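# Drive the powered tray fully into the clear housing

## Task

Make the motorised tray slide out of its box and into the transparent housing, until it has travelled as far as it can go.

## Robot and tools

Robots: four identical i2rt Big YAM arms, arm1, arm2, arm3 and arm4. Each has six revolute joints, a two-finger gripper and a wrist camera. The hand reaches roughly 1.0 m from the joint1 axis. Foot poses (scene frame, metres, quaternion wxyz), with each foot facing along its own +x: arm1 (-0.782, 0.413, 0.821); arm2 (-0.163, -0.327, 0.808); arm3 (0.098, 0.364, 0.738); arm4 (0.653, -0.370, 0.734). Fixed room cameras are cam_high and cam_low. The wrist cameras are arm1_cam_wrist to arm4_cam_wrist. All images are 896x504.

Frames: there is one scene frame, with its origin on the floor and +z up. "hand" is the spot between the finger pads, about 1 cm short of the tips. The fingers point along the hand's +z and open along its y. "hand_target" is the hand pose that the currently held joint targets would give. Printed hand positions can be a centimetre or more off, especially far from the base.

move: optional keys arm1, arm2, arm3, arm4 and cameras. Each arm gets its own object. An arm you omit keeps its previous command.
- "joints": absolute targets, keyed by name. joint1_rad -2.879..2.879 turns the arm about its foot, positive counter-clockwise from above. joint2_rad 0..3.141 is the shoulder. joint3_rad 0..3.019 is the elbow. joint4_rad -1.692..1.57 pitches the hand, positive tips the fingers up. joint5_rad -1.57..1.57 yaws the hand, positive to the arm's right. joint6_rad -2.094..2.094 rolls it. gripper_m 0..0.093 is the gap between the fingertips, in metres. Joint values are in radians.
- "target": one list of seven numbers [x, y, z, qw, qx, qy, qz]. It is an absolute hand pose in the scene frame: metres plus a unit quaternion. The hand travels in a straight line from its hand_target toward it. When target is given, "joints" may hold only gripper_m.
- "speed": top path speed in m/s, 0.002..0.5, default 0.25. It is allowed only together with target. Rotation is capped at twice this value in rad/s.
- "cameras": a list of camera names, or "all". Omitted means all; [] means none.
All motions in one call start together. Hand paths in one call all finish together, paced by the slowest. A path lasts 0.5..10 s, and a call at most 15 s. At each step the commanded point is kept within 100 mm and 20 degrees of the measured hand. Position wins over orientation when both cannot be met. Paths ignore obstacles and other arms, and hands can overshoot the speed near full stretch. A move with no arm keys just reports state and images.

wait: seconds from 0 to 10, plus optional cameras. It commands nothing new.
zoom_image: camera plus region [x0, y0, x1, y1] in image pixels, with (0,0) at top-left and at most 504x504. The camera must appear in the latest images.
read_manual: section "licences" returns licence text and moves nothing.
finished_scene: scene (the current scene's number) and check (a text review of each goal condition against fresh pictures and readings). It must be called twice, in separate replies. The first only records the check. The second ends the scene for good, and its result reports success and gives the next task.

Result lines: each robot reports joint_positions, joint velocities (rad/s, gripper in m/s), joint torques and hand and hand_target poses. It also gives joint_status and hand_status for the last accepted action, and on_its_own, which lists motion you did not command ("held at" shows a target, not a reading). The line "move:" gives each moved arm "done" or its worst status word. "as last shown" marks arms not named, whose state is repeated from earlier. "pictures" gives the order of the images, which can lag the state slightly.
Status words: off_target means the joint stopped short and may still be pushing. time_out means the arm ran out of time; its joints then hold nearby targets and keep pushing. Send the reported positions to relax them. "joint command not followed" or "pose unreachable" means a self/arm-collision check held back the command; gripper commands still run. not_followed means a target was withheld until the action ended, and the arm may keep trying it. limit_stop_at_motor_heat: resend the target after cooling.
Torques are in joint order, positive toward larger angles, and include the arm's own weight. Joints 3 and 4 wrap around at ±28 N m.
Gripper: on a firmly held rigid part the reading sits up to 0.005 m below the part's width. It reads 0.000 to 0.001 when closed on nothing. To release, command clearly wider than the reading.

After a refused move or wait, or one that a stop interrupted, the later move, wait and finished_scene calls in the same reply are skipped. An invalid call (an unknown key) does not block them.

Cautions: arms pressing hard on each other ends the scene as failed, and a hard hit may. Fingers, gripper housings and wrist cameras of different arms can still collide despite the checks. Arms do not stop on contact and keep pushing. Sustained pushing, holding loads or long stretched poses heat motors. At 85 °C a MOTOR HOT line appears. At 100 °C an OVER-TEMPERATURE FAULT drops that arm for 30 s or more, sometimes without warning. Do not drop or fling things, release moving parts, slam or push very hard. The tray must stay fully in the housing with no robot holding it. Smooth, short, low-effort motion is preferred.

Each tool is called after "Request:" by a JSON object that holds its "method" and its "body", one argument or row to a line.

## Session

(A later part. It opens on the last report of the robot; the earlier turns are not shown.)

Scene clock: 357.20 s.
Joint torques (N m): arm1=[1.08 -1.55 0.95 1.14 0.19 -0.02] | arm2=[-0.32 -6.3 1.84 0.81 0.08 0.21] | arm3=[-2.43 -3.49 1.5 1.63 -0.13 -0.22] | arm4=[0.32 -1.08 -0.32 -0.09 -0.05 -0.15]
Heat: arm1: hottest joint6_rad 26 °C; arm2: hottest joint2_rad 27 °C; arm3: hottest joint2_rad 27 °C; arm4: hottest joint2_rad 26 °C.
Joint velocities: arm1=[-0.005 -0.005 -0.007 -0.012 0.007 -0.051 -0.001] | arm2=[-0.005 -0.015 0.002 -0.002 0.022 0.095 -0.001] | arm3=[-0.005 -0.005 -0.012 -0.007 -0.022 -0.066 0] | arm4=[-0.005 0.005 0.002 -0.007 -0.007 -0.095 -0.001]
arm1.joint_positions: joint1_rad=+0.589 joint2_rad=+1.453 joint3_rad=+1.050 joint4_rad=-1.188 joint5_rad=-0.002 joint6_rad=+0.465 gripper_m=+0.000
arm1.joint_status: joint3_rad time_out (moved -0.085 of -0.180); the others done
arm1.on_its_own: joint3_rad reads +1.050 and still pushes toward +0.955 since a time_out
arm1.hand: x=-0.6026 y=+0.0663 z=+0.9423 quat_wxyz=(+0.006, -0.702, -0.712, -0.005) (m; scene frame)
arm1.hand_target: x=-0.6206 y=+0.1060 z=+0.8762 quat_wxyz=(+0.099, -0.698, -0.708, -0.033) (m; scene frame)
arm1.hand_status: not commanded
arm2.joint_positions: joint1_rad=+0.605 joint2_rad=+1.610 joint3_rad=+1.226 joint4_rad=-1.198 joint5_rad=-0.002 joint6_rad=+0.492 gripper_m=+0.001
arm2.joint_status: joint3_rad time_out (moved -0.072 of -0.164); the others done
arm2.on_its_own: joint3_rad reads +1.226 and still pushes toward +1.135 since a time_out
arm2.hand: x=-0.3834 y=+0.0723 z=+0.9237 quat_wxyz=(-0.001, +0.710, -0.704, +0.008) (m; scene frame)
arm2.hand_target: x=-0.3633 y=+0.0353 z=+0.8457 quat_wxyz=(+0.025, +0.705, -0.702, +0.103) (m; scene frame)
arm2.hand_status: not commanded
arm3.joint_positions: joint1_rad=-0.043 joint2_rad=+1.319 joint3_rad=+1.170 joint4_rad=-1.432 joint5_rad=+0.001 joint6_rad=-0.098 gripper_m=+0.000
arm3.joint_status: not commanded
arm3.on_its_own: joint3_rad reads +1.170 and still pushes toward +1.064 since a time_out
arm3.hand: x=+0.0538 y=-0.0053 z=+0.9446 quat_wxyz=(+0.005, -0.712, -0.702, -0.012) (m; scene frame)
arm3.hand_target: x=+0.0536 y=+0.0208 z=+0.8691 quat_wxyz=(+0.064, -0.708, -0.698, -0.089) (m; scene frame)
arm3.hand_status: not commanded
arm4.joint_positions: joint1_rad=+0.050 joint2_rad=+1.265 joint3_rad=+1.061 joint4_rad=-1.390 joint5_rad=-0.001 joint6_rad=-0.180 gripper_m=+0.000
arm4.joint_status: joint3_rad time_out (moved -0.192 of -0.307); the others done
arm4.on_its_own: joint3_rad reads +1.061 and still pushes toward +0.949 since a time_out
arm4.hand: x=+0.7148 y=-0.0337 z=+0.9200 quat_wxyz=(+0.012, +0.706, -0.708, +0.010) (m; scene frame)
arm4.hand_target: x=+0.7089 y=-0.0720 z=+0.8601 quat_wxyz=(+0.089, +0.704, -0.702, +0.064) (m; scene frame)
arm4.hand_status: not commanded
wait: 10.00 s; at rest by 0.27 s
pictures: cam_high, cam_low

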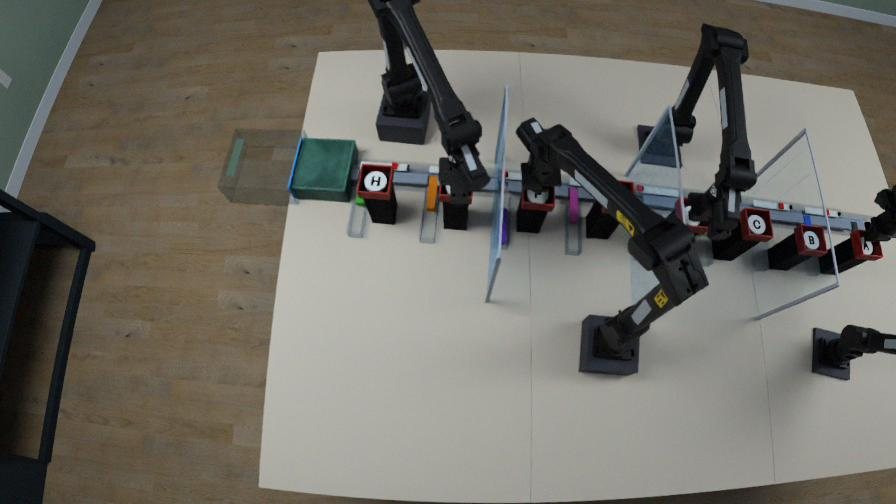

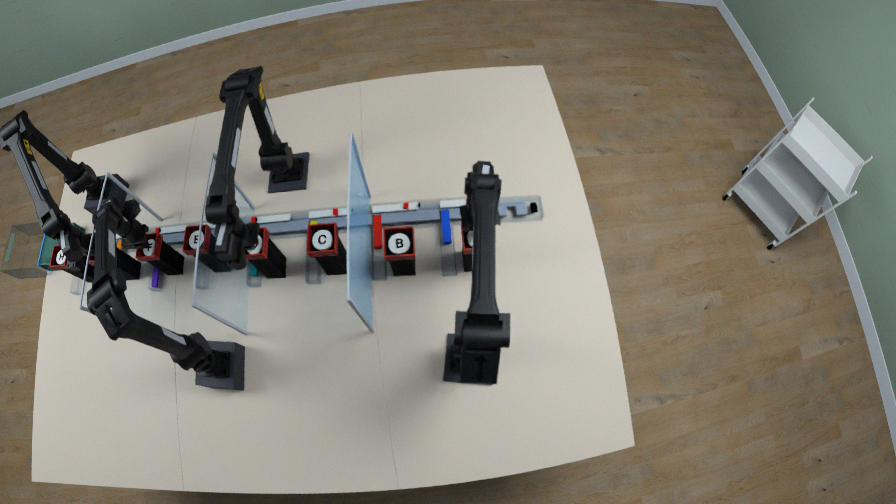

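Request:
{"method": "wait", "body": {
  "seconds": 10,
  "cameras": []
}}

Request:
{"method": "wait", "body": {
  "seconds": 10,
  "cameras": []
}}

Request:
{"method": "wait", "body": {
  "seconds": 10,
  "cameras": []
}}

Request:
{"method": "wait", "body": {
  "seconds": 10,
  "cameras": ["cam_high", "cam_low"]
}}

Request:
{"method": "zoom_image", "body": {
  "camera": "cam_high",
  "region": [345, 160, 665, 260]
}}

Request:
{"method": "zoom_image", "body": {
  "camera": "cam_low",
  "region": [290, 195, 490, 295]
}}

Request:
{"method": "zoom_image", "body": {
  "camera": "cam_high",
  "region": [410, 165, 510, 255]
}}

Scene clock: 367.37 s.
Joint torques (N m): arm1=[0.97 -1.61 0.95 1.13 0.19 -0.02] | arm2=[-0.26 -6.36 1.66 0.87 0.08 0.2] | arm3=[-2.55 -3.37 1.51 1.66 -0.14 -0.24] | arm4=[0.32 -1.08 -0.31 -0.1 -0.05 -0.16]
Heat: arm1: hottest joint6_rad 26 °C; arm2: hottest joint2_rad 27 °C; arm3: hottest joint2_rad 27 °C; arm4: hottest joint2_rad 26 °C.
Joint velocities: arm1=[0.005 -0.005 0.002 0.007 -0.051 -0.007 -0.001] | arm2=[0.015 -0.005 0.007 0.007 -0.007 0.007 0] | arm3=[-0.005 -0.005 0.002 0.007 0.037 0.007 0] | arm4=[-0.005 -0.015 -0.002 -0.002 -0.022 0.022 0.001]
arm1.joint_positions: joint1_rad=+0.589 joint2_rad=+1.453 joint3_rad=+1.050 joint4_rad=-1.188 joint5_rad=-0.002 joint6_rad=+0.465 gripper_m=+0.000
arm1.joint_status: joint3_rad time_out (moved -0.085 of -0.180); the others done
arm1.on_its_own: joint3_rad reads +1.050 and still pushes toward +0.955 since a time_out
arm1.hand: x=-0.6026 y=+0.0663 z=+0.9423 quat_wxyz=(+0.006, -0.702, -0.712, -0.005) (m; scene frame)
arm1.hand_target: x=-0.6206 y=+0.1060 z=+0.8762 quat_wxyz=(+0.099, -0.698, -0.708, -0.033) (m; scene frame)
arm1.hand_status: not commanded
arm2.joint_positions: joint1_rad=+0.605 joint2_rad=+1.610 joint3_rad=+1.226 joint4_rad=-1.198 joint5_rad=-0.002 joint6_rad=+0.492 gripper_m=+0.001
arm2.joint_status: joint3_rad time_out (moved -0.072 of -0.164); the others done
arm2.on_its_own: joint3_rad reads +1.226 and still pushes toward +1.135 since a time_out
arm2.hand: x=-0.3834 y=+0.0723 z=+0.9237 quat_wxyz=(-0.001, +0.710, -0.704, +0.008) (m; scene frame)
arm2.hand_target: x=-0.3633 y=+0.0353 z=+0.8457 quat_wxyz=(+0.025, +0.705, -0.702, +0.103) (m; scene frame)
arm2.hand_status: not commanded
arm3.joint_positions: joint1_rad=-0.043 joint2_rad=+1.319 joint3_rad=+1.170 joint4_rad=-1.432 joint5_rad=+0.001 joint6_rad=-0.098 gripper_m=+0.000
arm3.joint_status: not commanded
arm3.on_its_own: joint3_rad reads +1.170 and still pushes toward +1.064 since a time_out
arm3.hand: x=+0.0538 y=-0.0053 z=+0.9446 quat_wxyz=(+0.005, -0.712, -0.702, -0.012) (m; scene frame)
arm3.hand_target: x=+0.0536 y=+0.0208 z=+0.8691 quat_wxyz=(+0.064, -0.708, -0.698, -0.089) (m; scene frame)
arm3.hand_status: not commanded
arm4.joint_positions: joint1_rad=+0.050 joint2_rad=+1.265 joint3_rad=+1.061 joint4_rad=-1.390 joint5_rad=-0.001 joint6_rad=-0.180 gripper_m=+0.000
arm4.joint_status: joint3_rad time_out (moved -0.192 of -0.307); the others done
arm4.on_its_own: joint3_rad reads +1.061 and still pushes toward +0.949 since a time_out
arm4.hand: x=+0.7148 y=-0.0337 z=+0.9200 quat_wxyz=(+0.012, +0.706, -0.708, +0.010) (m; scene frame)
arm4.hand_target: x=+0.7089 y=-0.0720 z=+0.8601 quat_wxyz=(+0.089, +0.704, -0.702, +0.064) (m; scene frame)
arm4.hand_status: not commanded
wait: 10.00 s; at rest by 0.10 s
pictures: none
No camera images: "cameras" was empty.

Scene clock: 377.37 s.
Joint torques (N m): arm1=[0.91 -1.61 0.91 1.13 0.18 -0.02] | arm2=[-0.56 -6.42 1.77 0.69 0.05 0.18] | arm3=[-2.43 -3.43 1.55 1.69 -0.13 -0.22] | arm4=[0.32 -1.08 -0.31 -0.1 -0.05 -0.15]
Heat: arm1: hottest joint6_rad 26 °C; arm2: hottest joint2_rad 27 °C; arm3: hottest joint2_rad 27 °C; arm4: hottest joint2_rad 26 °C.
Joint velocities: arm1=[-0.005 -0.015 -0.002 -0.002 0.007 -0.037 0] | arm2=[-0.005 -0.015 0.017 -0.017 -0.11 0.066 0.001] | arm3=[0.005 -0.005 0.012 -0.007 0.022 -0.051 -0.001] | arm4=[-0.005 0.005 0.002 -0.007 -0.007 0.051 0]
arm1.joint_positions: joint1_rad=+0.589 joint2_rad=+1.453 joint3_rad=+1.050 joint4_rad=-1.188 joint5_rad=-0.002 joint6_rad=+0.465 gripper_m=+0.000
arm1.joint_status: joint3_rad time_out (moved -0.085 of -0.180); the others done
arm1.on_its_own: joint3_rad reads +1.050 and still pushes toward +0.955 since a time_out
arm1.hand: x=-0.6026 y=+0.0663 z=+0.9423 quat_wxyz=(+0.006, -0.702, -0.712, -0.005) (m; scene frame)
arm1.hand_target: x=-0.6206 y=+0.1060 z=+0.8762 quat_wxyz=(+0.099, -0.698, -0.708, -0.033) (m; scene frame)
arm1.hand_status: not commanded
arm2.joint_positions: joint1_rad=+0.605 joint2_rad=+1.610 joint3_rad=+1.226 joint4_rad=-1.198 joint5_rad=-0.002 joint6_rad=+0.492 gripper_m=+0.001
arm2.joint_status: joint3_rad time_out (moved -0.072 of -0.164); the others done
arm2.on_its_own: joint3_rad reads +1.226 and still pushes toward +1.135 since a time_out
arm2.hand: x=-0.3834 y=+0.0723 z=+0.9237 quat_wxyz=(-0.001, +0.710, -0.704, +0.008) (m; scene frame)
arm2.hand_target: x=-0.3633 y=+0.0353 z=+0.8457 quat_wxyz=(+0.025, +0.705, -0.702, +0.103) (m; scene frame)
arm2.hand_status: not commanded
arm3.joint_positions: joint1_rad=-0.043 joint2_rad=+1.319 joint3_rad=+1.170 joint4_rad=-1.432 joint5_rad=+0.001 joint6_rad=-0.098 gripper_m=+0.000
arm3.joint_status: not commanded
arm3.on_its_own: joint3_rad reads +1.170 and still pushes toward +1.064 since a time_out
arm3.hand: x=+0.0538 y=-0.0053 z=+0.9446 quat_wxyz=(+0.005, -0.712, -0.702, -0.012) (m; scene frame)
arm3.hand_target: x=+0.0536 y=+0.0208 z=+0.8691 quat_wxyz=(+0.064, -0.708, -0.698, -0.089) (m; scene frame)
arm3.hand_status: not commanded
arm4.joint_positions: joint1_rad=+0.050 joint2_rad=+1.265 joint3_rad=+1.061 joint4_rad=-1.390 joint5_rad=-0.001 joint6_rad=-0.180 gripper_m=+0.000
arm4.joint_status: joint3_rad time_out (moved -0.192 of -0.307); the others done
arm4.on_its_own: joint3_rad reads +1.061 and still pushes toward +0.949 since a time_out
arm4.hand: x=+0.7148 y=-0.0337 z=+0.9200 quat_wxyz=(+0.012, +0.706, -0.708, +0.010) (m; scene frame)
arm4.hand_target: x=+0.7089 y=-0.0720 z=+0.8601 quat_wxyz=(+0.089, +0.704, -0.702, +0.064) (m; scene frame)
arm4.hand_status: not commanded
wait: 10.00 s; at rest by 0.27 s
pictures: none
No camera images: "cameras" was empty.

Scene clock: 387.37 s.
Joint torques (N m): arm1=[0.97 -1.61 0.99 1.17 0.19 -0.02] | arm2=[-0.32 -6.3 1.72 0.66 0.07 0.2] | arm3=[-2.32 -3.43 1.51 1.63 -0.13 -0.24] | arm4=[0.32 -1.08 -0.32 -0.1 -0.05 -0.15]
Heat: arm1: hottest joint6_rad 26 °C; arm2: hottest joint2_rad 27 °C; arm3: hottest joint2_rad 27 °C; arm4: hottest joint2_rad 26 °C.
Joint velocities: arm1=[0.015 0.005 -0.017 -0.002 0.051 -0.037 0.001] | arm2=[-0.005 0.005 -0.007 -0.027 -0.022 0.022 0] | arm3=[-0.015 -0.005 -0.002 -0.007 -0.007 -0.022 0] | arm4=[0.005 -0.005 0.017 -0.007 0.066 0.037 0]
arm1.joint_positions: joint1_rad=+0.589 joint2_rad=+1.453 joint3_rad=+1.050 joint4_rad=-1.188 joint5_rad=-0.002 joint6_rad=+0.465 gripper_m=+0.000
arm1.joint_status: joint3_rad time_out (moved -0.085 of -0.180); the others done
arm1.on_its_own: joint3_rad reads +1.050 and still pushes toward +0.955 since a time_out
arm1.hand: x=-0.6026 y=+0.0663 z=+0.9423 quat_wxyz=(+0.006, -0.702, -0.712, -0.005) (m; scene frame)
arm1.hand_target: x=-0.6206 y=+0.1060 z=+0.8762 quat_wxyz=(+0.099, -0.698, -0.708, -0.033) (m; scene frame)
arm1.hand_status: not commanded
arm2.joint_positions: joint1_rad=+0.605 joint2_rad=+1.610 joint3_rad=+1.226 joint4_rad=-1.198 joint5_rad=-0.002 joint6_rad=+0.492 gripper_m=+0.001
arm2.joint_status: joint3_rad time_out (moved -0.072 of -0.164); the others done
arm2.on_its_own: joint3_rad reads +1.226 and still pushes toward +1.135 since a time_out
arm2.hand: x=-0.3834 y=+0.0723 z=+0.9237 quat_wxyz=(-0.001, +0.710, -0.704, +0.008) (m; scene frame)
arm2.hand_target: x=-0.3633 y=+0.0353 z=+0.8457 quat_wxyz=(+0.025, +0.705, -0.702, +0.103) (m; scene frame)
arm2.hand_status: not commanded
arm3.joint_positions: joint1_rad=-0.043 joint2_rad=+1.319 joint3_rad=+1.170 joint4_rad=-1.432 joint5_rad=+0.001 joint6_rad=-0.098 gripper_m=+0.000
arm3.joint_status: not commanded
arm3.on_its_own: joint3_rad reads +1.170 and still pushes toward +1.064 since a time_out
arm3.hand: x=+0.0538 y=-0.0053 z=+0.9446 quat_wxyz=(+0.005, -0.712, -0.702, -0.012) (m; scene frame)
arm3.hand_target: x=+0.0536 y=+0.0208 z=+0.8691 quat_wxyz=(+0.064, -0.708, -0.698, -0.089) (m; scene frame)
arm3.hand_status: not commanded
arm4.joint_positions: joint1_rad=+0.050 joint2_rad=+1.265 joint3_rad=+1.061 joint4_rad=-1.390 joint5_rad=-0.001 joint6_rad=-0.180 gripper_m=+0.000
arm4.joint_status: joint3_rad time_out (moved -0.192 of -0.307); the others done
arm4.on_its_own: joint3_rad reads +1.061 and still pushes toward +0.949 since a time_out
arm4.hand: x=+0.7148 y=-0.0337 z=+0.9200 quat_wxyz=(+0.012, +0.706, -0.708, +0.010) (m; scene frame)
arm4.hand_target: x=+0.7089 y=-0.0720 z=+0.8601 quat_wxyz=(+0.089, +0.704, -0.702, +0.064) (m; scene frame)
arm4.hand_status: not commanded
wait: 10.00 s; at rest by 0.27 s
pictures: none
No camera images: "cameras" was empty.

Scene clock: 397.37 s.
Joint torques (N m): arm1=[1.08 -1.61 1.01 1.16 0.18 -0.02] | arm2=[-0.26 -6.3 1.76 0.68 0.11 0.18] | arm3=[-2.37 -3.43 1.54 1.66 -0.13 -0.23] | arm4=[0.38 -1.14 -0.32 -0.1 -0.05 -0.15]
Heat: arm1: hottest joint6_rad 26 °C; arm2: hottest joint2_rad 27 °C; arm3: hottest joint2_rad 27 °C; arm4: hottest joint2_rad 26 °C.
Joint velocities: arm1=[0.015 0.015 -0.002 0.002 -0.037 -0.022 0] | arm2=[0.005 -0.005 0.002 0.007 -0.037 0.037 0.001] | arm3=[0.005 -0.005 0.012 -0.012 -0.007 0.051 0.001] | arm4=[0.005 -0.015 -0.012 -0.017 -0.037 -0.007 -0.001]
arm1.joint_positions: joint1_rad=+0.589 joint2_rad=+1.453 joint3_rad=+1.050 joint4_rad=-1.188 joint5_rad=-0.002 joint6_rad=+0.465 gripper_m=+0.000
arm1.joint_status: joint3_rad time_out (moved -0.085 of -0.180); the others done
arm1.on_its_own: joint3_rad reads +1.050 and still pushes toward +0.955 since a time_out
arm1.hand: x=-0.6026 y=+0.0663 z=+0.9423 quat_wxyz=(+0.006, -0.702, -0.712, -0.005) (m; scene frame)
arm1.hand_target: x=-0.6206 y=+0.1060 z=+0.8762 quat_wxyz=(+0.099, -0.698, -0.708, -0.033) (m; scene frame)
arm1.hand_status: not commanded
arm2.joint_positions: joint1_rad=+0.605 joint2_rad=+1.610 joint3_rad=+1.226 joint4_rad=-1.198 joint5_rad=-0.002 joint6_rad=+0.492 gripper_m=+0.001
arm2.joint_status: joint3_rad time_out (moved -0.072 of -0.164); the others done
arm2.on_its_own: joint3_rad reads +1.226 and still pushes toward +1.135 since a time_out
arm2.hand: x=-0.3834 y=+0.0723 z=+0.9237 quat_wxyz=(-0.001, +0.710, -0.704, +0.008) (m; scene frame)
arm2.hand_target: x=-0.3633 y=+0.0353 z=+0.8457 quat_wxyz=(+0.025, +0.705, -0.702, +0.103) (m; scene frame)
arm2.hand_status: not commanded
arm3.joint_positions: joint1_rad=-0.043 joint2_rad=+1.319 joint3_rad=+1.170 joint4_rad=-1.432 joint5_rad=+0.001 joint6_rad=-0.098 gripper_m=+0.000
arm3.joint_status: not commanded
arm3.on_its_own: joint3_rad reads +1.170 and still pushes toward +1.064 since a time_out
arm3.hand: x=+0.0538 y=-0.0053 z=+0.9446 quat_wxyz=(+0.005, -0.712, -0.702, -0.012) (m; scene frame)
arm3.hand_target: x=+0.0536 y=+0.0208 z=+0.8691 quat_wxyz=(+0.064, -0.708, -0.698, -0.089) (m; scene frame)
arm3.hand_status: not commanded
arm4.joint_positions: joint1_rad=+0.050 joint2_rad=+1.265 joint3_rad=+1.061 joint4_rad=-1.390 joint5_rad=-0.001 joint6_rad=-0.180 gripper_m=+0.000
arm4.joint_status: joint3_rad time_out (moved -0.192 of -0.307); the others done
arm4.on_its_own: joint3_rad reads +1.061 and still pushes toward +0.949 since a time_out
arm4.hand: x=+0.7148 y=-0.0337 z=+0.9200 quat_wxyz=(+0.012, +0.706, -0.708, +0.010) (m; scene frame)
arm4.hand_target: x=+0.7089 y=-0.0720 z=+0.8601 quat_wxyz=(+0.089, +0.704, -0.702, +0.064) (m; scene frame)
arm4.hand_status: not commanded
wait: 10.00 s; at rest by 0.27 s
pictures: cam_high, cam_low

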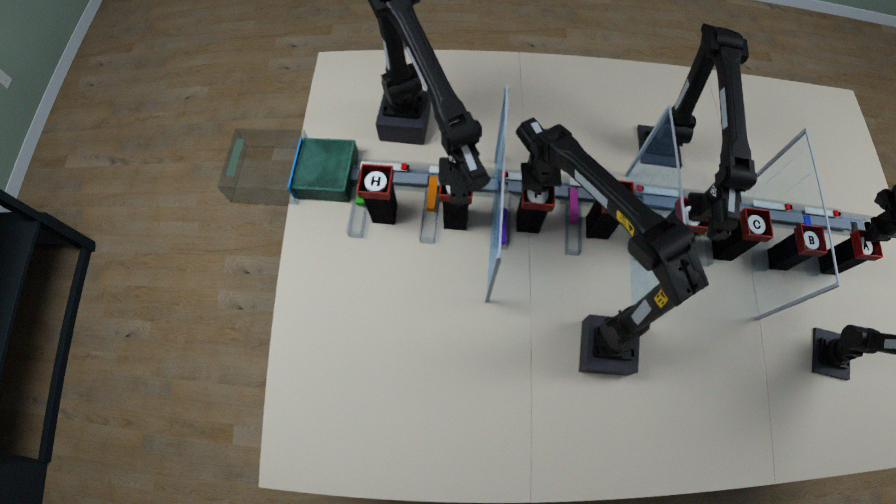

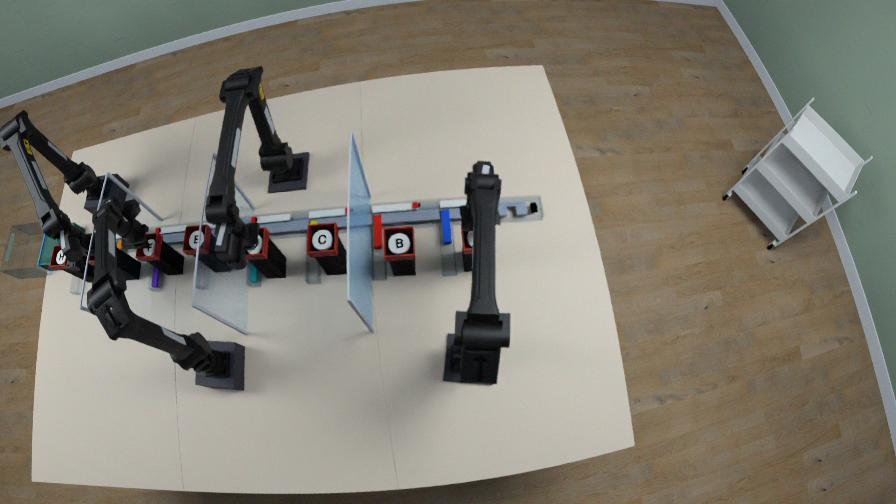

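Scaled by 1.575 from the camera's 896x504 image, which has a finer 1280x720 frame.

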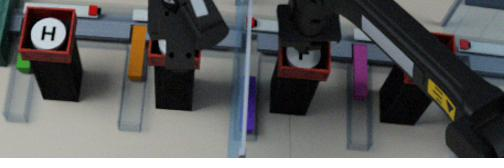

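Scaled by 2.520 from the camera's 896x504 image, which has a finer 1280x720 frame.

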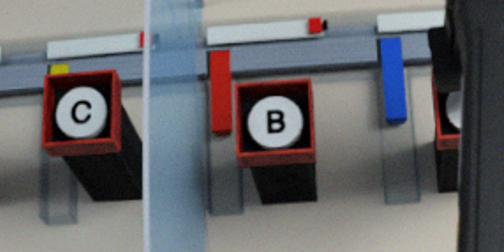

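Scaled by 5.040 from the camera's 896x504 image, which has a finer 1280x720 frame.

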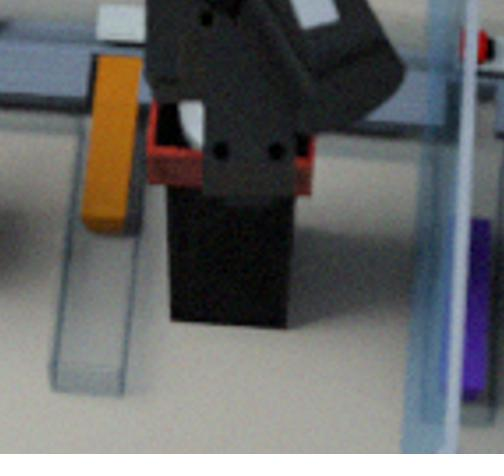

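Request:
{"method": "wait", "body": {
  "seconds": 10,
  "cameras": []
}}

Request:
{"method": "wait", "body": {
  "seconds": 10,
  "cameras": ["cam_high", "cam_low"]
}}

Request:
{"method": "zoom_image", "body": {
  "camera": "cam_low",
  "region": [290, 195, 490, 295]
}}

Request:
{"method": "zoom_image", "body": {
  "camera": "cam_high",
  "region": [410, 165, 510, 255]
}}

Scene clock: 407.53 s.
Joint torques (N m): arm1=[1.08 -1.67 0.92 1.11 0.18 -0.02] | arm2=[-0.38 -6.24 1.77 0.66 0.1 0.17] | arm3=[-2.43 -3.49 1.54 1.65 -0.13 -0.23] | arm4=[0.38 -1.14 -0.31 -0.1 -0.05 -0.15]
Heat: arm1: hottest joint6_rad 26 °C; arm2: hottest joint2_rad 27 °C; arm3: hottest joint2_rad 27 °C; arm4: hottest joint2_rad 26 °C.
Joint velocities: arm1=[-0.005 -0.024 -0.017 -0.007 0.037 -0.022 0] | arm2=[-0.005 0.005 0.017 0.012 0.007 -0.022 0] | arm3=[0.005 -0.015 0.007 -0.012 0.037 0.037 0] | arm4=[0.005 0.015 -0.012 0.007 0.037 0.007 -0.001]
arm1.joint_positions: joint1_rad=+0.589 joint2_rad=+1.453 joint3_rad=+1.050 joint4_rad=-1.188 joint5_rad=-0.002 joint6_rad=+0.465 gripper_m=+0.000
arm1.joint_status: joint3_rad time_out (moved -0.085 of -0.180); the others done
arm1.on_its_own: joint3_rad reads +1.050 and still pushes toward +0.955 since a time_out
arm1.hand: x=-0.6026 y=+0.0663 z=+0.9423 quat_wxyz=(+0.006, -0.702, -0.712, -0.005) (m; scene frame)
arm1.hand_target: x=-0.6206 y=+0.1060 z=+0.8762 quat_wxyz=(+0.099, -0.698, -0.708, -0.033) (m; scene frame)
arm1.hand_status: not commanded
arm2.joint_positions: joint1_rad=+0.605 joint2_rad=+1.610 joint3_rad=+1.226 joint4_rad=-1.198 joint5_rad=-0.002 joint6_rad=+0.492 gripper_m=+0.001
arm2.joint_status: joint3_rad time_out (moved -0.072 of -0.164); the others done
arm2.on_its_own: joint3_rad reads +1.226 and still pushes toward +1.135 since a time_out
arm2.hand: x=-0.3834 y=+0.0723 z=+0.9237 quat_wxyz=(-0.001, +0.710, -0.704, +0.008) (m; scene frame)
arm2.hand_target: x=-0.3633 y=+0.0353 z=+0.8457 quat_wxyz=(+0.025, +0.705, -0.702, +0.103) (m; scene frame)
arm2.hand_status: not commanded
arm3.joint_positions: joint1_rad=-0.043 joint2_rad=+1.319 joint3_rad=+1.170 joint4_rad=-1.432 joint5_rad=+0.001 joint6_rad=-0.098 gripper_m=+0.000
arm3.joint_status: not commanded
arm3.on_its_own: joint3_rad reads +1.170 and still pushes toward +1.064 since a time_out
arm3.hand: x=+0.0538 y=-0.0053 z=+0.9446 quat_wxyz=(+0.005, -0.712, -0.702, -0.012) (m; scene frame)
arm3.hand_target: x=+0.0536 y=+0.0208 z=+0.8691 quat_wxyz=(+0.064, -0.708, -0.698, -0.089) (m; scene frame)
arm3.hand_status: not commanded
arm4.joint_positions: joint1_rad=+0.050 joint2_rad=+1.265 joint3_rad=+1.061 joint4_rad=-1.390 joint5_rad=-0.001 joint6_rad=-0.180 gripper_m=+0.000
arm4.joint_status: joint3_rad time_out (moved -0.192 of -0.307); the others done
arm4.on_its_own: joint3_rad reads +1.061 and still pushes toward +0.949 since a time_out
arm4.hand: x=+0.7148 y=-0.0337 z=+0.9200 quat_wxyz=(+0.012, +0.706, -0.708, +0.010) (m; scene frame)
arm4.hand_target: x=+0.7089 y=-0.0720 z=+0.8601 quat_wxyz=(+0.089, +0.704, -0.702, +0.064) (m; scene frame)
arm4.hand_status: not commanded
wait: 10.00 s; at rest by 0.10 s
pictures: none
No camera images: "cameras" was empty.

Scene clock: 417.53 s.
Joint torques (N m): arm1=[0.97 -1.67 0.95 1.14 0.19 -0.02] | arm2=[-0.44 -6.3 1.69 0.76 0.09 0.22] | arm3=[-2.32 -3.49 1.51 1.68 -0.12 -0.23] | arm4=[0.32 -1.08 -0.29 -0.1 -0.05 -0.15]
Heat: arm1: hottest joint6_rad 26 °C; arm2: hottest joint2_rad 27 °C; arm3: hottest joint2_rad 27 °C; arm4: hottest joint2_rad 26 °C.
Joint velocities: arm1=[-0.005 -0.024 -0.012 -0.022 -0.022 -0.037 0] | arm2=[-0.005 -0.005 0.017 -0.007 0.007 -0.022 0] | arm3=[-0.015 -0.005 0.007 -0.017 0.037 -0.051 0.001] | arm4=[-0.005 -0.005 0.012 0.002 -0.007 -0.007 0]
arm1.joint_positions: joint1_rad=+0.589 joint2_rad=+1.453 joint3_rad=+1.050 joint4_rad=-1.188 joint5_rad=-0.002 joint6_rad=+0.465 gripper_m=+0.000
arm1.joint_status: joint3_rad time_out (moved -0.085 of -0.180); the others done
arm1.on_its_own: joint3_rad reads +1.050 and still pushes toward +0.955 since a time_out
arm1.hand: x=-0.6026 y=+0.0663 z=+0.9423 quat_wxyz=(+0.006, -0.702, -0.712, -0.005) (m; scene frame)
arm1.hand_target: x=-0.6206 y=+0.1060 z=+0.8762 quat_wxyz=(+0.099, -0.698, -0.708, -0.033) (m; scene frame)
arm1.hand_status: not commanded
arm2.joint_positions: joint1_rad=+0.605 joint2_rad=+1.610 joint3_rad=+1.226 joint4_rad=-1.198 joint5_rad=-0.002 joint6_rad=+0.492 gripper_m=+0.001
arm2.joint_status: joint3_rad time_out (moved -0.072 of -0.164); the others done
arm2.on_its_own: joint3_rad reads +1.226 and still pushes toward +1.135 since a time_out
arm2.hand: x=-0.3834 y=+0.0723 z=+0.9237 quat_wxyz=(-0.001, +0.710, -0.704, +0.008) (m; scene frame)
arm2.hand_target: x=-0.3633 y=+0.0353 z=+0.8457 quat_wxyz=(+0.025, +0.705, -0.702, +0.103) (m; scene frame)
arm2.hand_status: not commanded
arm3.joint_positions: joint1_rad=-0.043 joint2_rad=+1.319 joint3_rad=+1.170 joint4_rad=-1.432 joint5_rad=+0.001 joint6_rad=-0.098 gripper_m=+0.000
arm3.joint_status: not commanded
arm3.on_its_own: joint3_rad reads +1.170 and still pushes toward +1.064 since a time_out
arm3.hand: x=+0.0538 y=-0.0053 z=+0.9446 quat_wxyz=(+0.005, -0.712, -0.702, -0.012) (m; scene frame)
arm3.hand_target: x=+0.0536 y=+0.0208 z=+0.8691 quat_wxyz=(+0.064, -0.708, -0.698, -0.089) (m; scene frame)
arm3.hand_status: not commanded
arm4.joint_positions: joint1_rad=+0.050 joint2_rad=+1.265 joint3_rad=+1.061 joint4_rad=-1.390 joint5_rad=-0.001 joint6_rad=-0.180 gripper_m=+0.000
arm4.joint_status: joint3_rad time_out (moved -0.192 of -0.307); the others done
arm4.on_its_own: joint3_rad reads +1.061 and still pushes toward +0.949 since a time_out
arm4.hand: x=+0.7148 y=-0.0337 z=+0.9200 quat_wxyz=(+0.012, +0.706, -0.708, +0.010) (m; scene frame)
arm4.hand_target: x=+0.7089 y=-0.0720 z=+0.8601 quat_wxyz=(+0.089, +0.704, -0.702, +0.064) (m; scene frame)
arm4.hand_status: not commanded
wait: 10.00 s; at rest by 0.27 s
pictures: cam_high, cam_low

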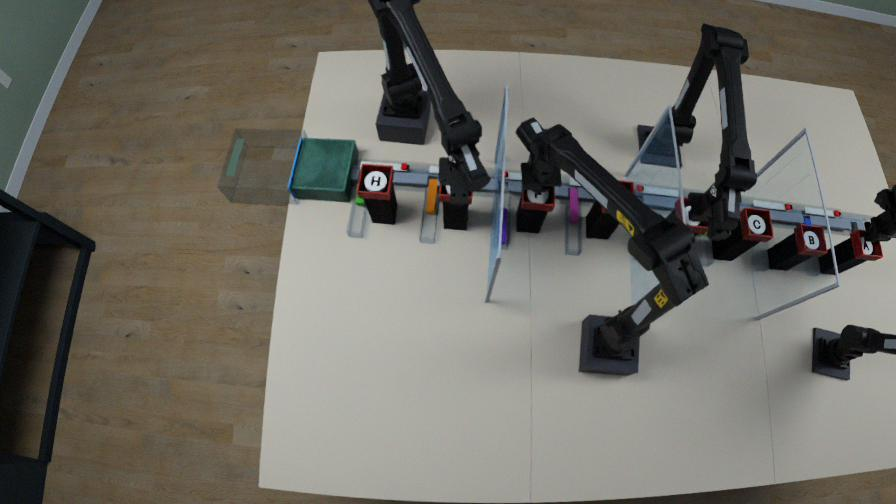

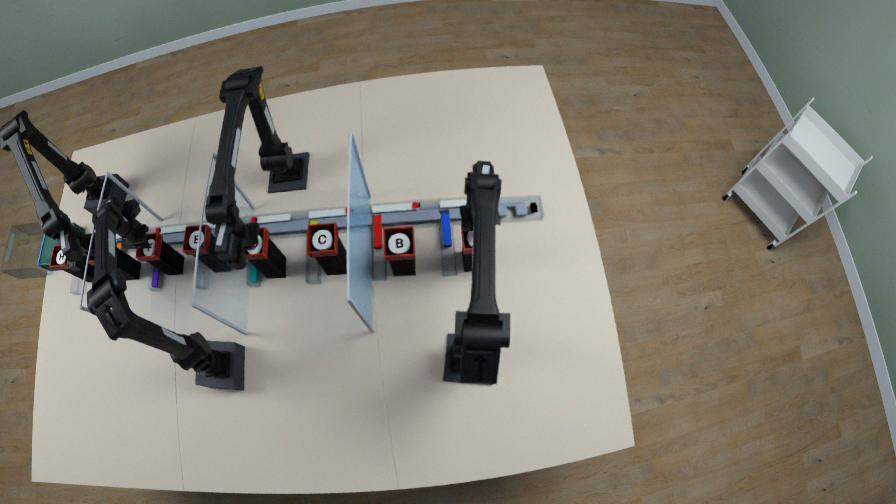

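Scaled by 2.520 from the camera's 896x504 image, which has a finer 1280x720 frame.

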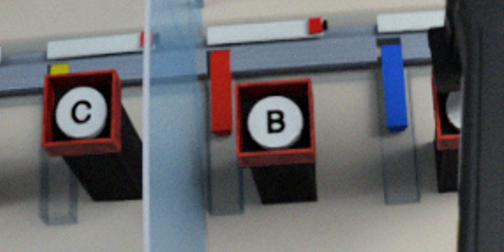

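Scaled by 5.040 from the camera's 896x504 image, which has a finer 1280x720 frame.

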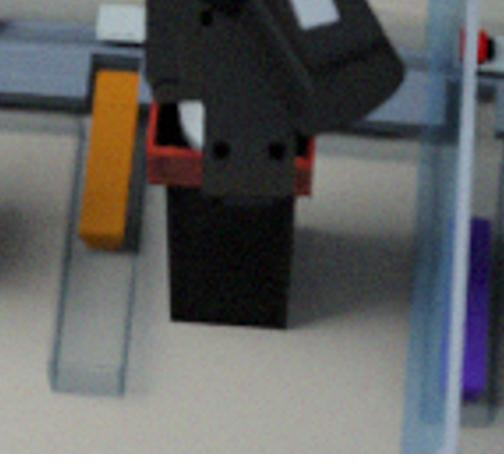

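Request:
{"method": "wait", "body": {
  "seconds": 10,
  "cameras": []
}}

Request:
{"method": "wait", "body": {
  "seconds": 10,
  "cameras": []
}}

Request:
{"method": "wait", "body": {
  "seconds": 10,
  "cameras": []
}}

Request:
{"method": "wait", "body": {
  "seconds": 10,
  "cameras": []
}}

Request:
{"method": "wait", "body": {
  "seconds": 10,
  "cameras": ["cam_high", "cam_low"]
}}

Request:
{"method": "zoom_image", "body": {
  "camera": "cam_low",
  "region": [290, 195, 490, 295]
}}

Request:
{"method": "zoom_image", "body": {
  "camera": "cam_high",
  "region": [410, 165, 510, 255]
}}

Request:
{"method": "zoom_image", "body": {
  "camera": "cam_high",
  "region": [600, 180, 680, 260]
}}

Scene clock: 427.90 s.
Joint torques (N m): arm1=[1.03 -1.67 0.98 1.13 0.19 -0.02] | arm2=[-0.26 -6.12 1.7 0.62 0.1 0.18] | arm3=[-2.49 -3.37 1.48 1.63 -0.13 -0.22] | arm4=[0.38 -1.14 -0.31 -0.1 -0.05 -0.15]
Heat: arm1: hottest joint6_rad 26 °C; arm2: hottest joint2_rad 27 °C; arm3: hottest joint2_rad 27 °C; arm4: hottest joint2_rad 26 °C.
Joint velocities: arm1=[-0.005 0.005 -0.002 0.002 -0.066 -0.037 0] | arm2=[0.015 -0.005 -0.002 -0.012 0.051 -0.037 -0.001] | arm3=[-0.015 0.005 -0.012 -0.012 -0.022 -0.066 -0.001] | arm4=[-0.005 0.005 0.002 -0.022 -0.022 0.022 0]
arm1.joint_positions: joint1_rad=+0.589 joint2_rad=+1.453 joint3_rad=+1.050 joint4_rad=-1.188 joint5_rad=-0.002 joint6_rad=+0.465 gripper_m=+0.000
arm1.joint_status: joint3_rad time_out (moved -0.085 of -0.180); the others done
arm1.on_its_own: joint3_rad reads +1.050 and still pushes toward +0.955 since a time_out
arm1.hand: x=-0.6026 y=+0.0663 z=+0.9423 quat_wxyz=(+0.006, -0.702, -0.712, -0.005) (m; scene frame)
arm1.hand_target: x=-0.6206 y=+0.1060 z=+0.8762 quat_wxyz=(+0.099, -0.698, -0.708, -0.033) (m; scene frame)
arm1.hand_status: not commanded
arm2.joint_positions: joint1_rad=+0.605 joint2_rad=+1.610 joint3_rad=+1.226 joint4_rad=-1.198 joint5_rad=-0.002 joint6_rad=+0.492 gripper_m=+0.001
arm2.joint_status: joint3_rad time_out (moved -0.072 of -0.164); the others done
arm2.on_its_own: joint3_rad reads +1.226 and still pushes toward +1.135 since a time_out
arm2.hand: x=-0.3834 y=+0.0723 z=+0.9237 quat_wxyz=(-0.001, +0.710, -0.704, +0.008) (m; scene frame)
arm2.hand_target: x=-0.3633 y=+0.0353 z=+0.8457 quat_wxyz=(+0.025, +0.705, -0.702, +0.103) (m; scene frame)
arm2.hand_status: not commanded
arm3.joint_positions: joint1_rad=-0.043 joint2_rad=+1.319 joint3_rad=+1.170 joint4_rad=-1.432 joint5_rad=+0.001 joint6_rad=-0.098 gripper_m=+0.000
arm3.joint_status: not commanded
arm3.on_its_own: joint3_rad reads +1.170 and still pushes toward +1.064 since a time_out
arm3.hand: x=+0.0538 y=-0.0053 z=+0.9446 quat_wxyz=(+0.005, -0.712, -0.702, -0.012) (m; scene frame)
arm3.hand_target: x=+0.0536 y=+0.0208 z=+0.8691 quat_wxyz=(+0.064, -0.708, -0.698, -0.089) (m; scene frame)
arm3.hand_status: not commanded
arm4.joint_positions: joint1_rad=+0.050 joint2_rad=+1.265 joint3_rad=+1.061 joint4_rad=-1.390 joint5_rad=-0.001 joint6_rad=-0.180 gripper_m=+0.000
arm4.joint_status: joint3_rad time_out (moved -0.192 of -0.307); the others done
arm4.on_its_own: joint3_rad reads +1.061 and still pushes toward +0.949 since a time_out
arm4.hand: x=+0.7148 y=-0.0337 z=+0.9200 quat_wxyz=(+0.012, +0.706, -0.708, +0.010) (m; scene frame)
arm4.hand_target: x=+0.7089 y=-0.0720 z=+0.8601 quat_wxyz=(+0.089, +0.704, -0.702, +0.064) (m; scene frame)
arm4.hand_status: not commanded
wait: 10.00 s; at rest from the start
pictures: none
No camera images: "cameras" was empty.

Scene clock: 437.90 s.
Joint torques (N m): arm1=[1.2 -1.55 0.98 1.11 0.18 -0.02] | arm2=[-0.26 -6.12 1.77 0.83 0.06 0.18] | arm3=[-2.37 -3.6 1.52 1.66 -0.13 -0.23] | arm4=[0.32 -1.08 -0.31 -0.1 -0.05 -0.15]
Heat: arm1: hottest joint6_rad 26 °C; arm2: hottest joint2_rad 27 °C; arm3: hottest joint2_rad 27 °C; arm4: hottest joint2_rad 26 °C.
Joint velocities: arm1=[-0.015 -0.024 0.002 0.007 0.007 -0.007 0] | arm2=[-0.024 -0.015 0.017 -0.012 -0.051 0.022 0] | arm3=[-0.024 0.005 0.017 -0.002 0.007 -0.007 0] | arm4=[-0.015 -0.015 -0.027 -0.007 0.022 0.022 0]
arm1.joint_positions: joint1_rad=+0.589 joint2_rad=+1.453 joint3_rad=+1.050 joint4_rad=-1.188 joint5_rad=-0.002 joint6_rad=+0.465 gripper_m=+0.000
arm1.joint_status: joint3_rad time_out (moved -0.085 of -0.180); the others done
arm1.on_its_own: joint3_rad reads +1.050 and still pushes toward +0.955 since a time_out
arm1.hand: x=-0.6026 y=+0.0663 z=+0.9423 quat_wxyz=(+0.006, -0.702, -0.712, -0.005) (m; scene frame)
arm1.hand_target: x=-0.6206 y=+0.1060 z=+0.8762 quat_wxyz=(+0.099, -0.698, -0.708, -0.033) (m; scene frame)
arm1.hand_status: not commanded
arm2.joint_positions: joint1_rad=+0.605 joint2_rad=+1.610 joint3_rad=+1.226 joint4_rad=-1.198 joint5_rad=-0.002 joint6_rad=+0.492 gripper_m=+0.001
arm2.joint_status: joint3_rad time_out (moved -0.072 of -0.164); the others done
arm2.on_its_own: joint3_rad reads +1.226 and still pushes toward +1.135 since a time_out
arm2.hand: x=-0.3834 y=+0.0723 z=+0.9237 quat_wxyz=(-0.001, +0.710, -0.704, +0.008) (m; scene frame)
arm2.hand_target: x=-0.3633 y=+0.0353 z=+0.8457 quat_wxyz=(+0.025, +0.705, -0.702, +0.103) (m; scene frame)
arm2.hand_status: not commanded
arm3.joint_positions: joint1_rad=-0.043 joint2_rad=+1.319 joint3_rad=+1.170 joint4_rad=-1.432 joint5_rad=+0.001 joint6_rad=-0.098 gripper_m=+0.000
arm3.joint_status: not commanded
arm3.on_its_own: joint3_rad reads +1.170 and still pushes toward +1.064 since a time_out
arm3.hand: x=+0.0538 y=-0.0053 z=+0.9446 quat_wxyz=(+0.005, -0.712, -0.702, -0.012) (m; scene frame)
arm3.hand_target: x=+0.0536 y=+0.0208 z=+0.8691 quat_wxyz=(+0.064, -0.708, -0.698, -0.089) (m; scene frame)
arm3.hand_status: not commanded
arm4.joint_positions: joint1_rad=+0.050 joint2_rad=+1.265 joint3_rad=+1.061 joint4_rad=-1.390 joint5_rad=-0.001 joint6_rad=-0.180 gripper_m=+0.000
arm4.joint_status: joint3_rad time_out (moved -0.192 of -0.307); the others done
arm4.on_its_own: joint3_rad reads +1.061 and still pushes toward +0.949 since a time_out
arm4.hand: x=+0.7148 y=-0.0337 z=+0.9200 quat_wxyz=(+0.012, +0.706, -0.708, +0.010) (m; scene frame)
arm4.hand_target: x=+0.7089 y=-0.0720 z=+0.8601 quat_wxyz=(+0.089, +0.704, -0.702, +0.064) (m; scene frame)
arm4.hand_status: not commanded
wait: 10.00 s; at rest by 0.27 s
pictures: none
No camera images: "cameras" was empty.

Scene clock: 447.90 s.
Joint torques (N m): arm1=[1.08 -1.55 0.92 1.11 0.2 -0.02] | arm2=[-0.38 -6.65 1.74 0.73 0.09 0.19] | arm3=[-2.37 -3.37 1.52 1.66 -0.13 -0.23] | arm4=[0.32 -1.08 -0.31 -0.1 -0.05 -0.16]
Heat: arm1: hottest joint6_rad 26 °C; arm2: hottest joint2_rad 27 °C; arm3: hottest joint2_rad 27 °C; arm4: hottest joint2_rad 26 °C.
Joint velocities: arm1=[0.005 -0.005 -0.012 0.012 0.007 0.007 0] | arm2=[-0.015 -0.005 -0.002 -0.007 -0.007 -0.081 0] | arm3=[0.015 0.005 -0.002 -0.007 -0.022 -0.066 0.001] | arm4=[0.005 -0.024 0.007 0.012 -0.051 -0.037 0]
arm1.joint_positions: joint1_rad=+0.589 joint2_rad=+1.453 joint3_rad=+1.050 joint4_rad=-1.188 joint5_rad=-0.002 joint6_rad=+0.465 gripper_m=+0.000
arm1.joint_status: joint3_rad time_out (moved -0.085 of -0.180); the others done
arm1.on_its_own: joint3_rad reads +1.050 and still pushes toward +0.955 since a time_out
arm1.hand: x=-0.6026 y=+0.0663 z=+0.9423 quat_wxyz=(+0.006, -0.702, -0.712, -0.005) (m; scene frame)
arm1.hand_target: x=-0.6206 y=+0.1060 z=+0.8762 quat_wxyz=(+0.099, -0.698, -0.708, -0.033) (m; scene frame)
arm1.hand_status: not commanded
arm2.joint_positions: joint1_rad=+0.605 joint2_rad=+1.610 joint3_rad=+1.226 joint4_rad=-1.198 joint5_rad=-0.002 joint6_rad=+0.492 gripper_m=+0.001
arm2.joint_status: joint3_rad time_out (moved -0.072 of -0.164); the others done
arm2.on_its_own: joint3_rad reads +1.226 and still pushes toward +1.135 since a time_out
arm2.hand: x=-0.3834 y=+0.0723 z=+0.9237 quat_wxyz=(-0.001, +0.710, -0.704, +0.008) (m; scene frame)
arm2.hand_target: x=-0.3633 y=+0.0353 z=+0.8457 quat_wxyz=(+0.025, +0.705, -0.702, +0.103) (m; scene frame)
arm2.hand_status: not commanded
arm3.joint_positions: joint1_rad=-0.043 joint2_rad=+1.319 joint3_rad=+1.170 joint4_rad=-1.432 joint5_rad=+0.001 joint6_rad=-0.098 gripper_m=+0.000
arm3.joint_status: not commanded
arm3.on_its_own: joint3_rad reads +1.170 and still pushes toward +1.064 since a time_out
arm3.hand: x=+0.0538 y=-0.0053 z=+0.9446 quat_wxyz=(+0.005, -0.712, -0.702, -0.012) (m; scene frame)
arm3.hand_target: x=+0.0536 y=+0.0208 z=+0.8691 quat_wxyz=(+0.064, -0.708, -0.698, -0.089) (m; scene frame)
arm3.hand_status: not commanded
arm4.joint_positions: joint1_rad=+0.050 joint2_rad=+1.265 joint3_rad=+1.061 joint4_rad=-1.390 joint5_rad=-0.001 joint6_rad=-0.180 gripper_m=+0.000
arm4.joint_status: joint3_rad time_out (moved -0.192 of -0.307); the others done
arm4.on_its_own: joint3_rad reads +1.061 and still pushes toward +0.949 since a time_out
arm4.hand: x=+0.7148 y=-0.0337 z=+0.9200 quat_wxyz=(+0.012, +0.706, -0.708, +0.010) (m; scene frame)
arm4.hand_target: x=+0.7089 y=-0.0720 z=+0.8601 quat_wxyz=(+0.089, +0.704, -0.702, +0.064) (m; scene frame)
arm4.hand_status: not commanded
wait: 10.00 s; at rest by 0.27 s
pictures: none
No camera images: "cameras" was empty.

Scene clock: 457.90 s.
Joint torques (N m): arm1=[1.14 -1.73 0.98 1.1 0.18 -0.02] | arm2=[-0.38 -6.24 1.77 0.73 0.09 0.18] | arm3=[-2.37 -3.43 1.51 1.66 -0.13 -0.23] | arm4=[0.32 -1.14 -0.31 -0.1 -0.05 -0.15]
Heat: arm1: hottest joint6_rad 26 °C; arm2: hottest joint2_rad 27 °C; arm3: hottest joint2_rad 27 °C; arm4: hottest joint2_rad 26 °C.
Joint velocities: arm1=[0.015 0.015 -0.007 0.017 0.007 0.037 -0.001] | arm2=[-0.005 0.005 -0.002 0.012 -0.037 -0.081 0] | arm3=[-0.005 -0.005 -0.017 -0.017 0.037 0.037 0.001] | arm4=[0.005 -0.015 0.012 0.007 0.007 -0.037 -0.001]
arm1.joint_positions: joint1_rad=+0.589 joint2_rad=+1.453 joint3_rad=+1.050 joint4_rad=-1.188 joint5_rad=-0.002 joint6_rad=+0.465 gripper_m=+0.000
arm1.joint_status: joint3_rad time_out (moved -0.085 of -0.180); the others done
arm1.on_its_own: joint3_rad reads +1.050 and still pushes toward +0.955 since a time_out
arm1.hand: x=-0.6026 y=+0.0663 z=+0.9423 quat_wxyz=(+0.006, -0.702, -0.712, -0.005) (m; scene frame)
arm1.hand_target: x=-0.6206 y=+0.1060 z=+0.8762 quat_wxyz=(+0.099, -0.698, -0.708, -0.033) (m; scene frame)
arm1.hand_status: not commanded
arm2.joint_positions: joint1_rad=+0.605 joint2_rad=+1.610 joint3_rad=+1.226 joint4_rad=-1.198 joint5_rad=-0.002 joint6_rad=+0.492 gripper_m=+0.001
arm2.joint_status: joint3_rad time_out (moved -0.072 of -0.164); the others done
arm2.on_its_own: joint3_rad reads +1.226 and still pushes toward +1.135 since a time_out
arm2.hand: x=-0.3834 y=+0.0723 z=+0.9237 quat_wxyz=(-0.001, +0.710, -0.704, +0.008) (m; scene frame)
arm2.hand_target: x=-0.3633 y=+0.0353 z=+0.8457 quat_wxyz=(+0.025, +0.705, -0.702, +0.103) (m; scene frame)
arm2.hand_status: not commanded
arm3.joint_positions: joint1_rad=-0.043 joint2_rad=+1.319 joint3_rad=+1.170 joint4_rad=-1.432 joint5_rad=+0.001 joint6_rad=-0.098 gripper_m=+0.000
arm3.joint_status: not commanded
arm3.on_its_own: joint3_rad reads +1.170 and still pushes toward +1.064 since a time_out
arm3.hand: x=+0.0538 y=-0.0053 z=+0.9446 quat_wxyz=(+0.005, -0.712, -0.702, -0.012) (m; scene frame)
arm3.hand_target: x=+0.0536 y=+0.0208 z=+0.8691 quat_wxyz=(+0.064, -0.708, -0.698, -0.089) (m; scene frame)
arm3.hand_status: not commanded
arm4.joint_positions: joint1_rad=+0.050 joint2_rad=+1.265 joint3_rad=+1.061 joint4_rad=-1.390 joint5_rad=-0.001 joint6_rad=-0.180 gripper_m=+0.000
arm4.joint_status: joint3_rad time_out (moved -0.192 of -0.307); the others done
arm4.on_its_own: joint3_rad reads +1.061 and still pushes toward +0.949 since a time_out
arm4.hand: x=+0.7148 y=-0.0337 z=+0.9200 quat_wxyz=(+0.012, +0.706, -0.708, +0.010) (m; scene frame)
arm4.hand_target: x=+0.7089 y=-0.0720 z=+0.8601 quat_wxyz=(+0.089, +0.704, -0.702, +0.064) (m; scene frame)
arm4.hand_status: not commanded
wait: 10.00 s; at rest by 0.27 s
pictures: none
No camera images: "cameras" was empty.

Scene clock: 467.90 s.
Joint torques (N m): arm1=[1.03 -1.61 0.95 1.1 0.19 -0.02] | arm2=[-0.15 -6.42 1.81 0.73 0.1 0.19] | arm3=[-2.32 -3.37 1.54 1.65 -0.12 -0.23] | arm4=[0.32 -1.08 -0.31 -0.1 -0.05 -0.15]
Heat: arm1: hottest joint6_rad 26 °C; arm2: hottest joint2_rad 27 °C; arm3: hottest joint2_rad 27 °C; arm4: hottest joint2_rad 26 °C.
Joint velocities: arm1=[-0.024 -0.005 -0.002 -0.012 -0.037 0.022 0] | arm2=[0.005 -0.015 0.017 0.002 -0.051 0.051 -0.001] | arm3=[-0.005 -0.005 -0.012 -0.007 -0.037 -0.007 -0.001] | arm4=[0.005 -0.005 0.002 0.002 -0.022 -0.007 -0.001]
arm1.joint_positions: joint1_rad=+0.589 joint2_rad=+1.453 joint3_rad=+1.050 joint4_rad=-1.188 joint5_rad=-0.002 joint6_rad=+0.465 gripper_m=+0.000
arm1.joint_status: joint3_rad time_out (moved -0.085 of -0.180); the others done
arm1.on_its_own: joint3_rad reads +1.050 and still pushes toward +0.955 since a time_out
arm1.hand: x=-0.6026 y=+0.0663 z=+0.9423 quat_wxyz=(+0.006, -0.702, -0.712, -0.005) (m; scene frame)
arm1.hand_target: x=-0.6206 y=+0.1060 z=+0.8762 quat_wxyz=(+0.099, -0.698, -0.708, -0.033) (m; scene frame)
arm1.hand_status: not commanded
arm2.joint_positions: joint1_rad=+0.605 joint2_rad=+1.610 joint3_rad=+1.226 joint4_rad=-1.198 joint5_rad=-0.002 joint6_rad=+0.492 gripper_m=+0.001
arm2.joint_status: joint3_rad time_out (moved -0.072 of -0.164); the others done
arm2.on_its_own: joint3_rad reads +1.226 and still pushes toward +1.135 since a time_out
arm2.hand: x=-0.3834 y=+0.0723 z=+0.9237 quat_wxyz=(-0.001, +0.710, -0.704, +0.008) (m; scene frame)
arm2.hand_target: x=-0.3633 y=+0.0353 z=+0.8457 quat_wxyz=(+0.025, +0.705, -0.702, +0.103) (m; scene frame)
arm2.hand_status: not commanded
arm3.joint_positions: joint1_rad=-0.043 joint2_rad=+1.319 joint3_rad=+1.170 joint4_rad=-1.432 joint5_rad=+0.001 joint6_rad=-0.098 gripper_m=+0.000
arm3.joint_status: not commanded
arm3.on_its_own: joint3_rad reads +1.170 and still pushes toward +1.064 since a time_out
arm3.hand: x=+0.0538 y=-0.0053 z=+0.9446 quat_wxyz=(+0.005, -0.712, -0.702, -0.012) (m; scene frame)
arm3.hand_target: x=+0.0536 y=+0.0208 z=+0.8691 quat_wxyz=(+0.064, -0.708, -0.698, -0.089) (m; scene frame)
arm3.hand_status: not commanded
arm4.joint_positions: joint1_rad=+0.050 joint2_rad=+1.265 joint3_rad=+1.061 joint4_rad=-1.390 joint5_rad=-0.001 joint6_rad=-0.180 gripper_m=+0.000
arm4.joint_status: joint3_rad time_out (moved -0.192 of -0.307); the others done
arm4.on_its_own: joint3_rad reads +1.061 and still pushes toward +0.949 since a time_out
arm4.hand: x=+0.7148 y=-0.0337 z=+0.9200 quat_wxyz=(+0.012, +0.706, -0.708, +0.010) (m; scene frame)
arm4.hand_target: x=+0.7089 y=-0.0720 z=+0.8601 quat_wxyz=(+0.089, +0.704, -0.702, +0.064) (m; scene frame)
arm4.hand_status: not commanded
wait: 10.00 s; at rest by 0.27 s
pictures: cam_high, cam_low

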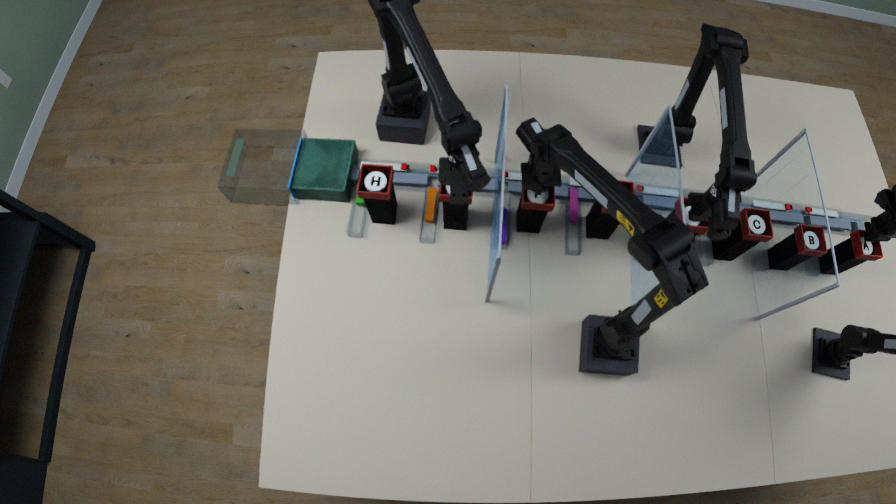

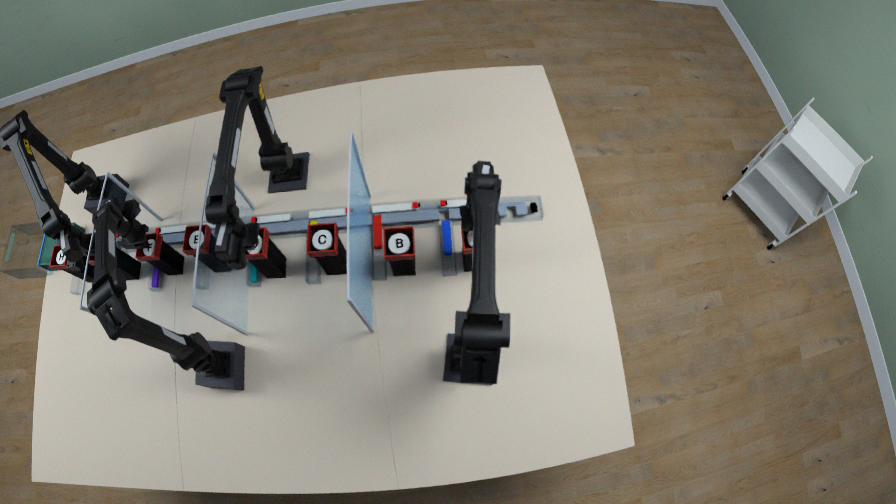

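Scaled by 2.520 from the camera's 896x504 image, which has a finer 1280x720 frame.

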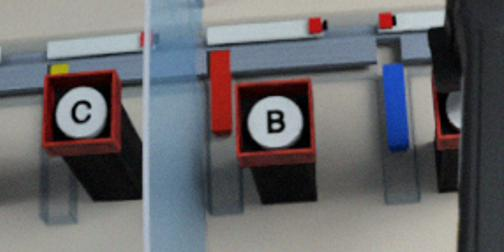

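Scaled by 5.040 from the camera's 896x504 image, which has a finer 1280x720 frame.

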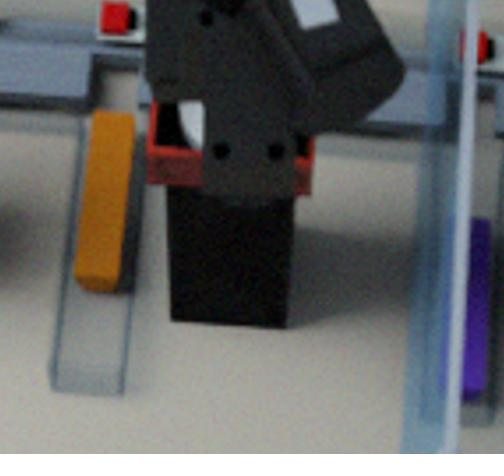

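Scaled by 6.300 from the camera's 896x504 image, which has a finer 1280x720 frame.

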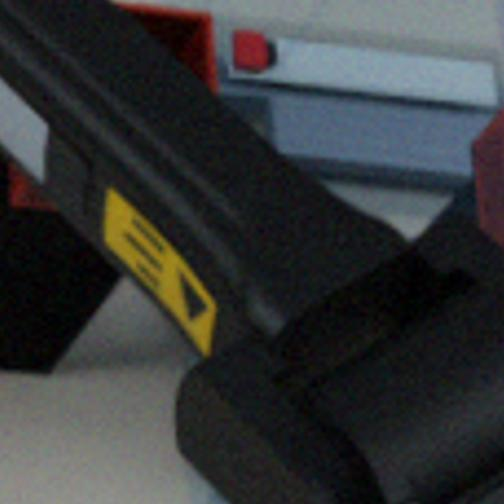

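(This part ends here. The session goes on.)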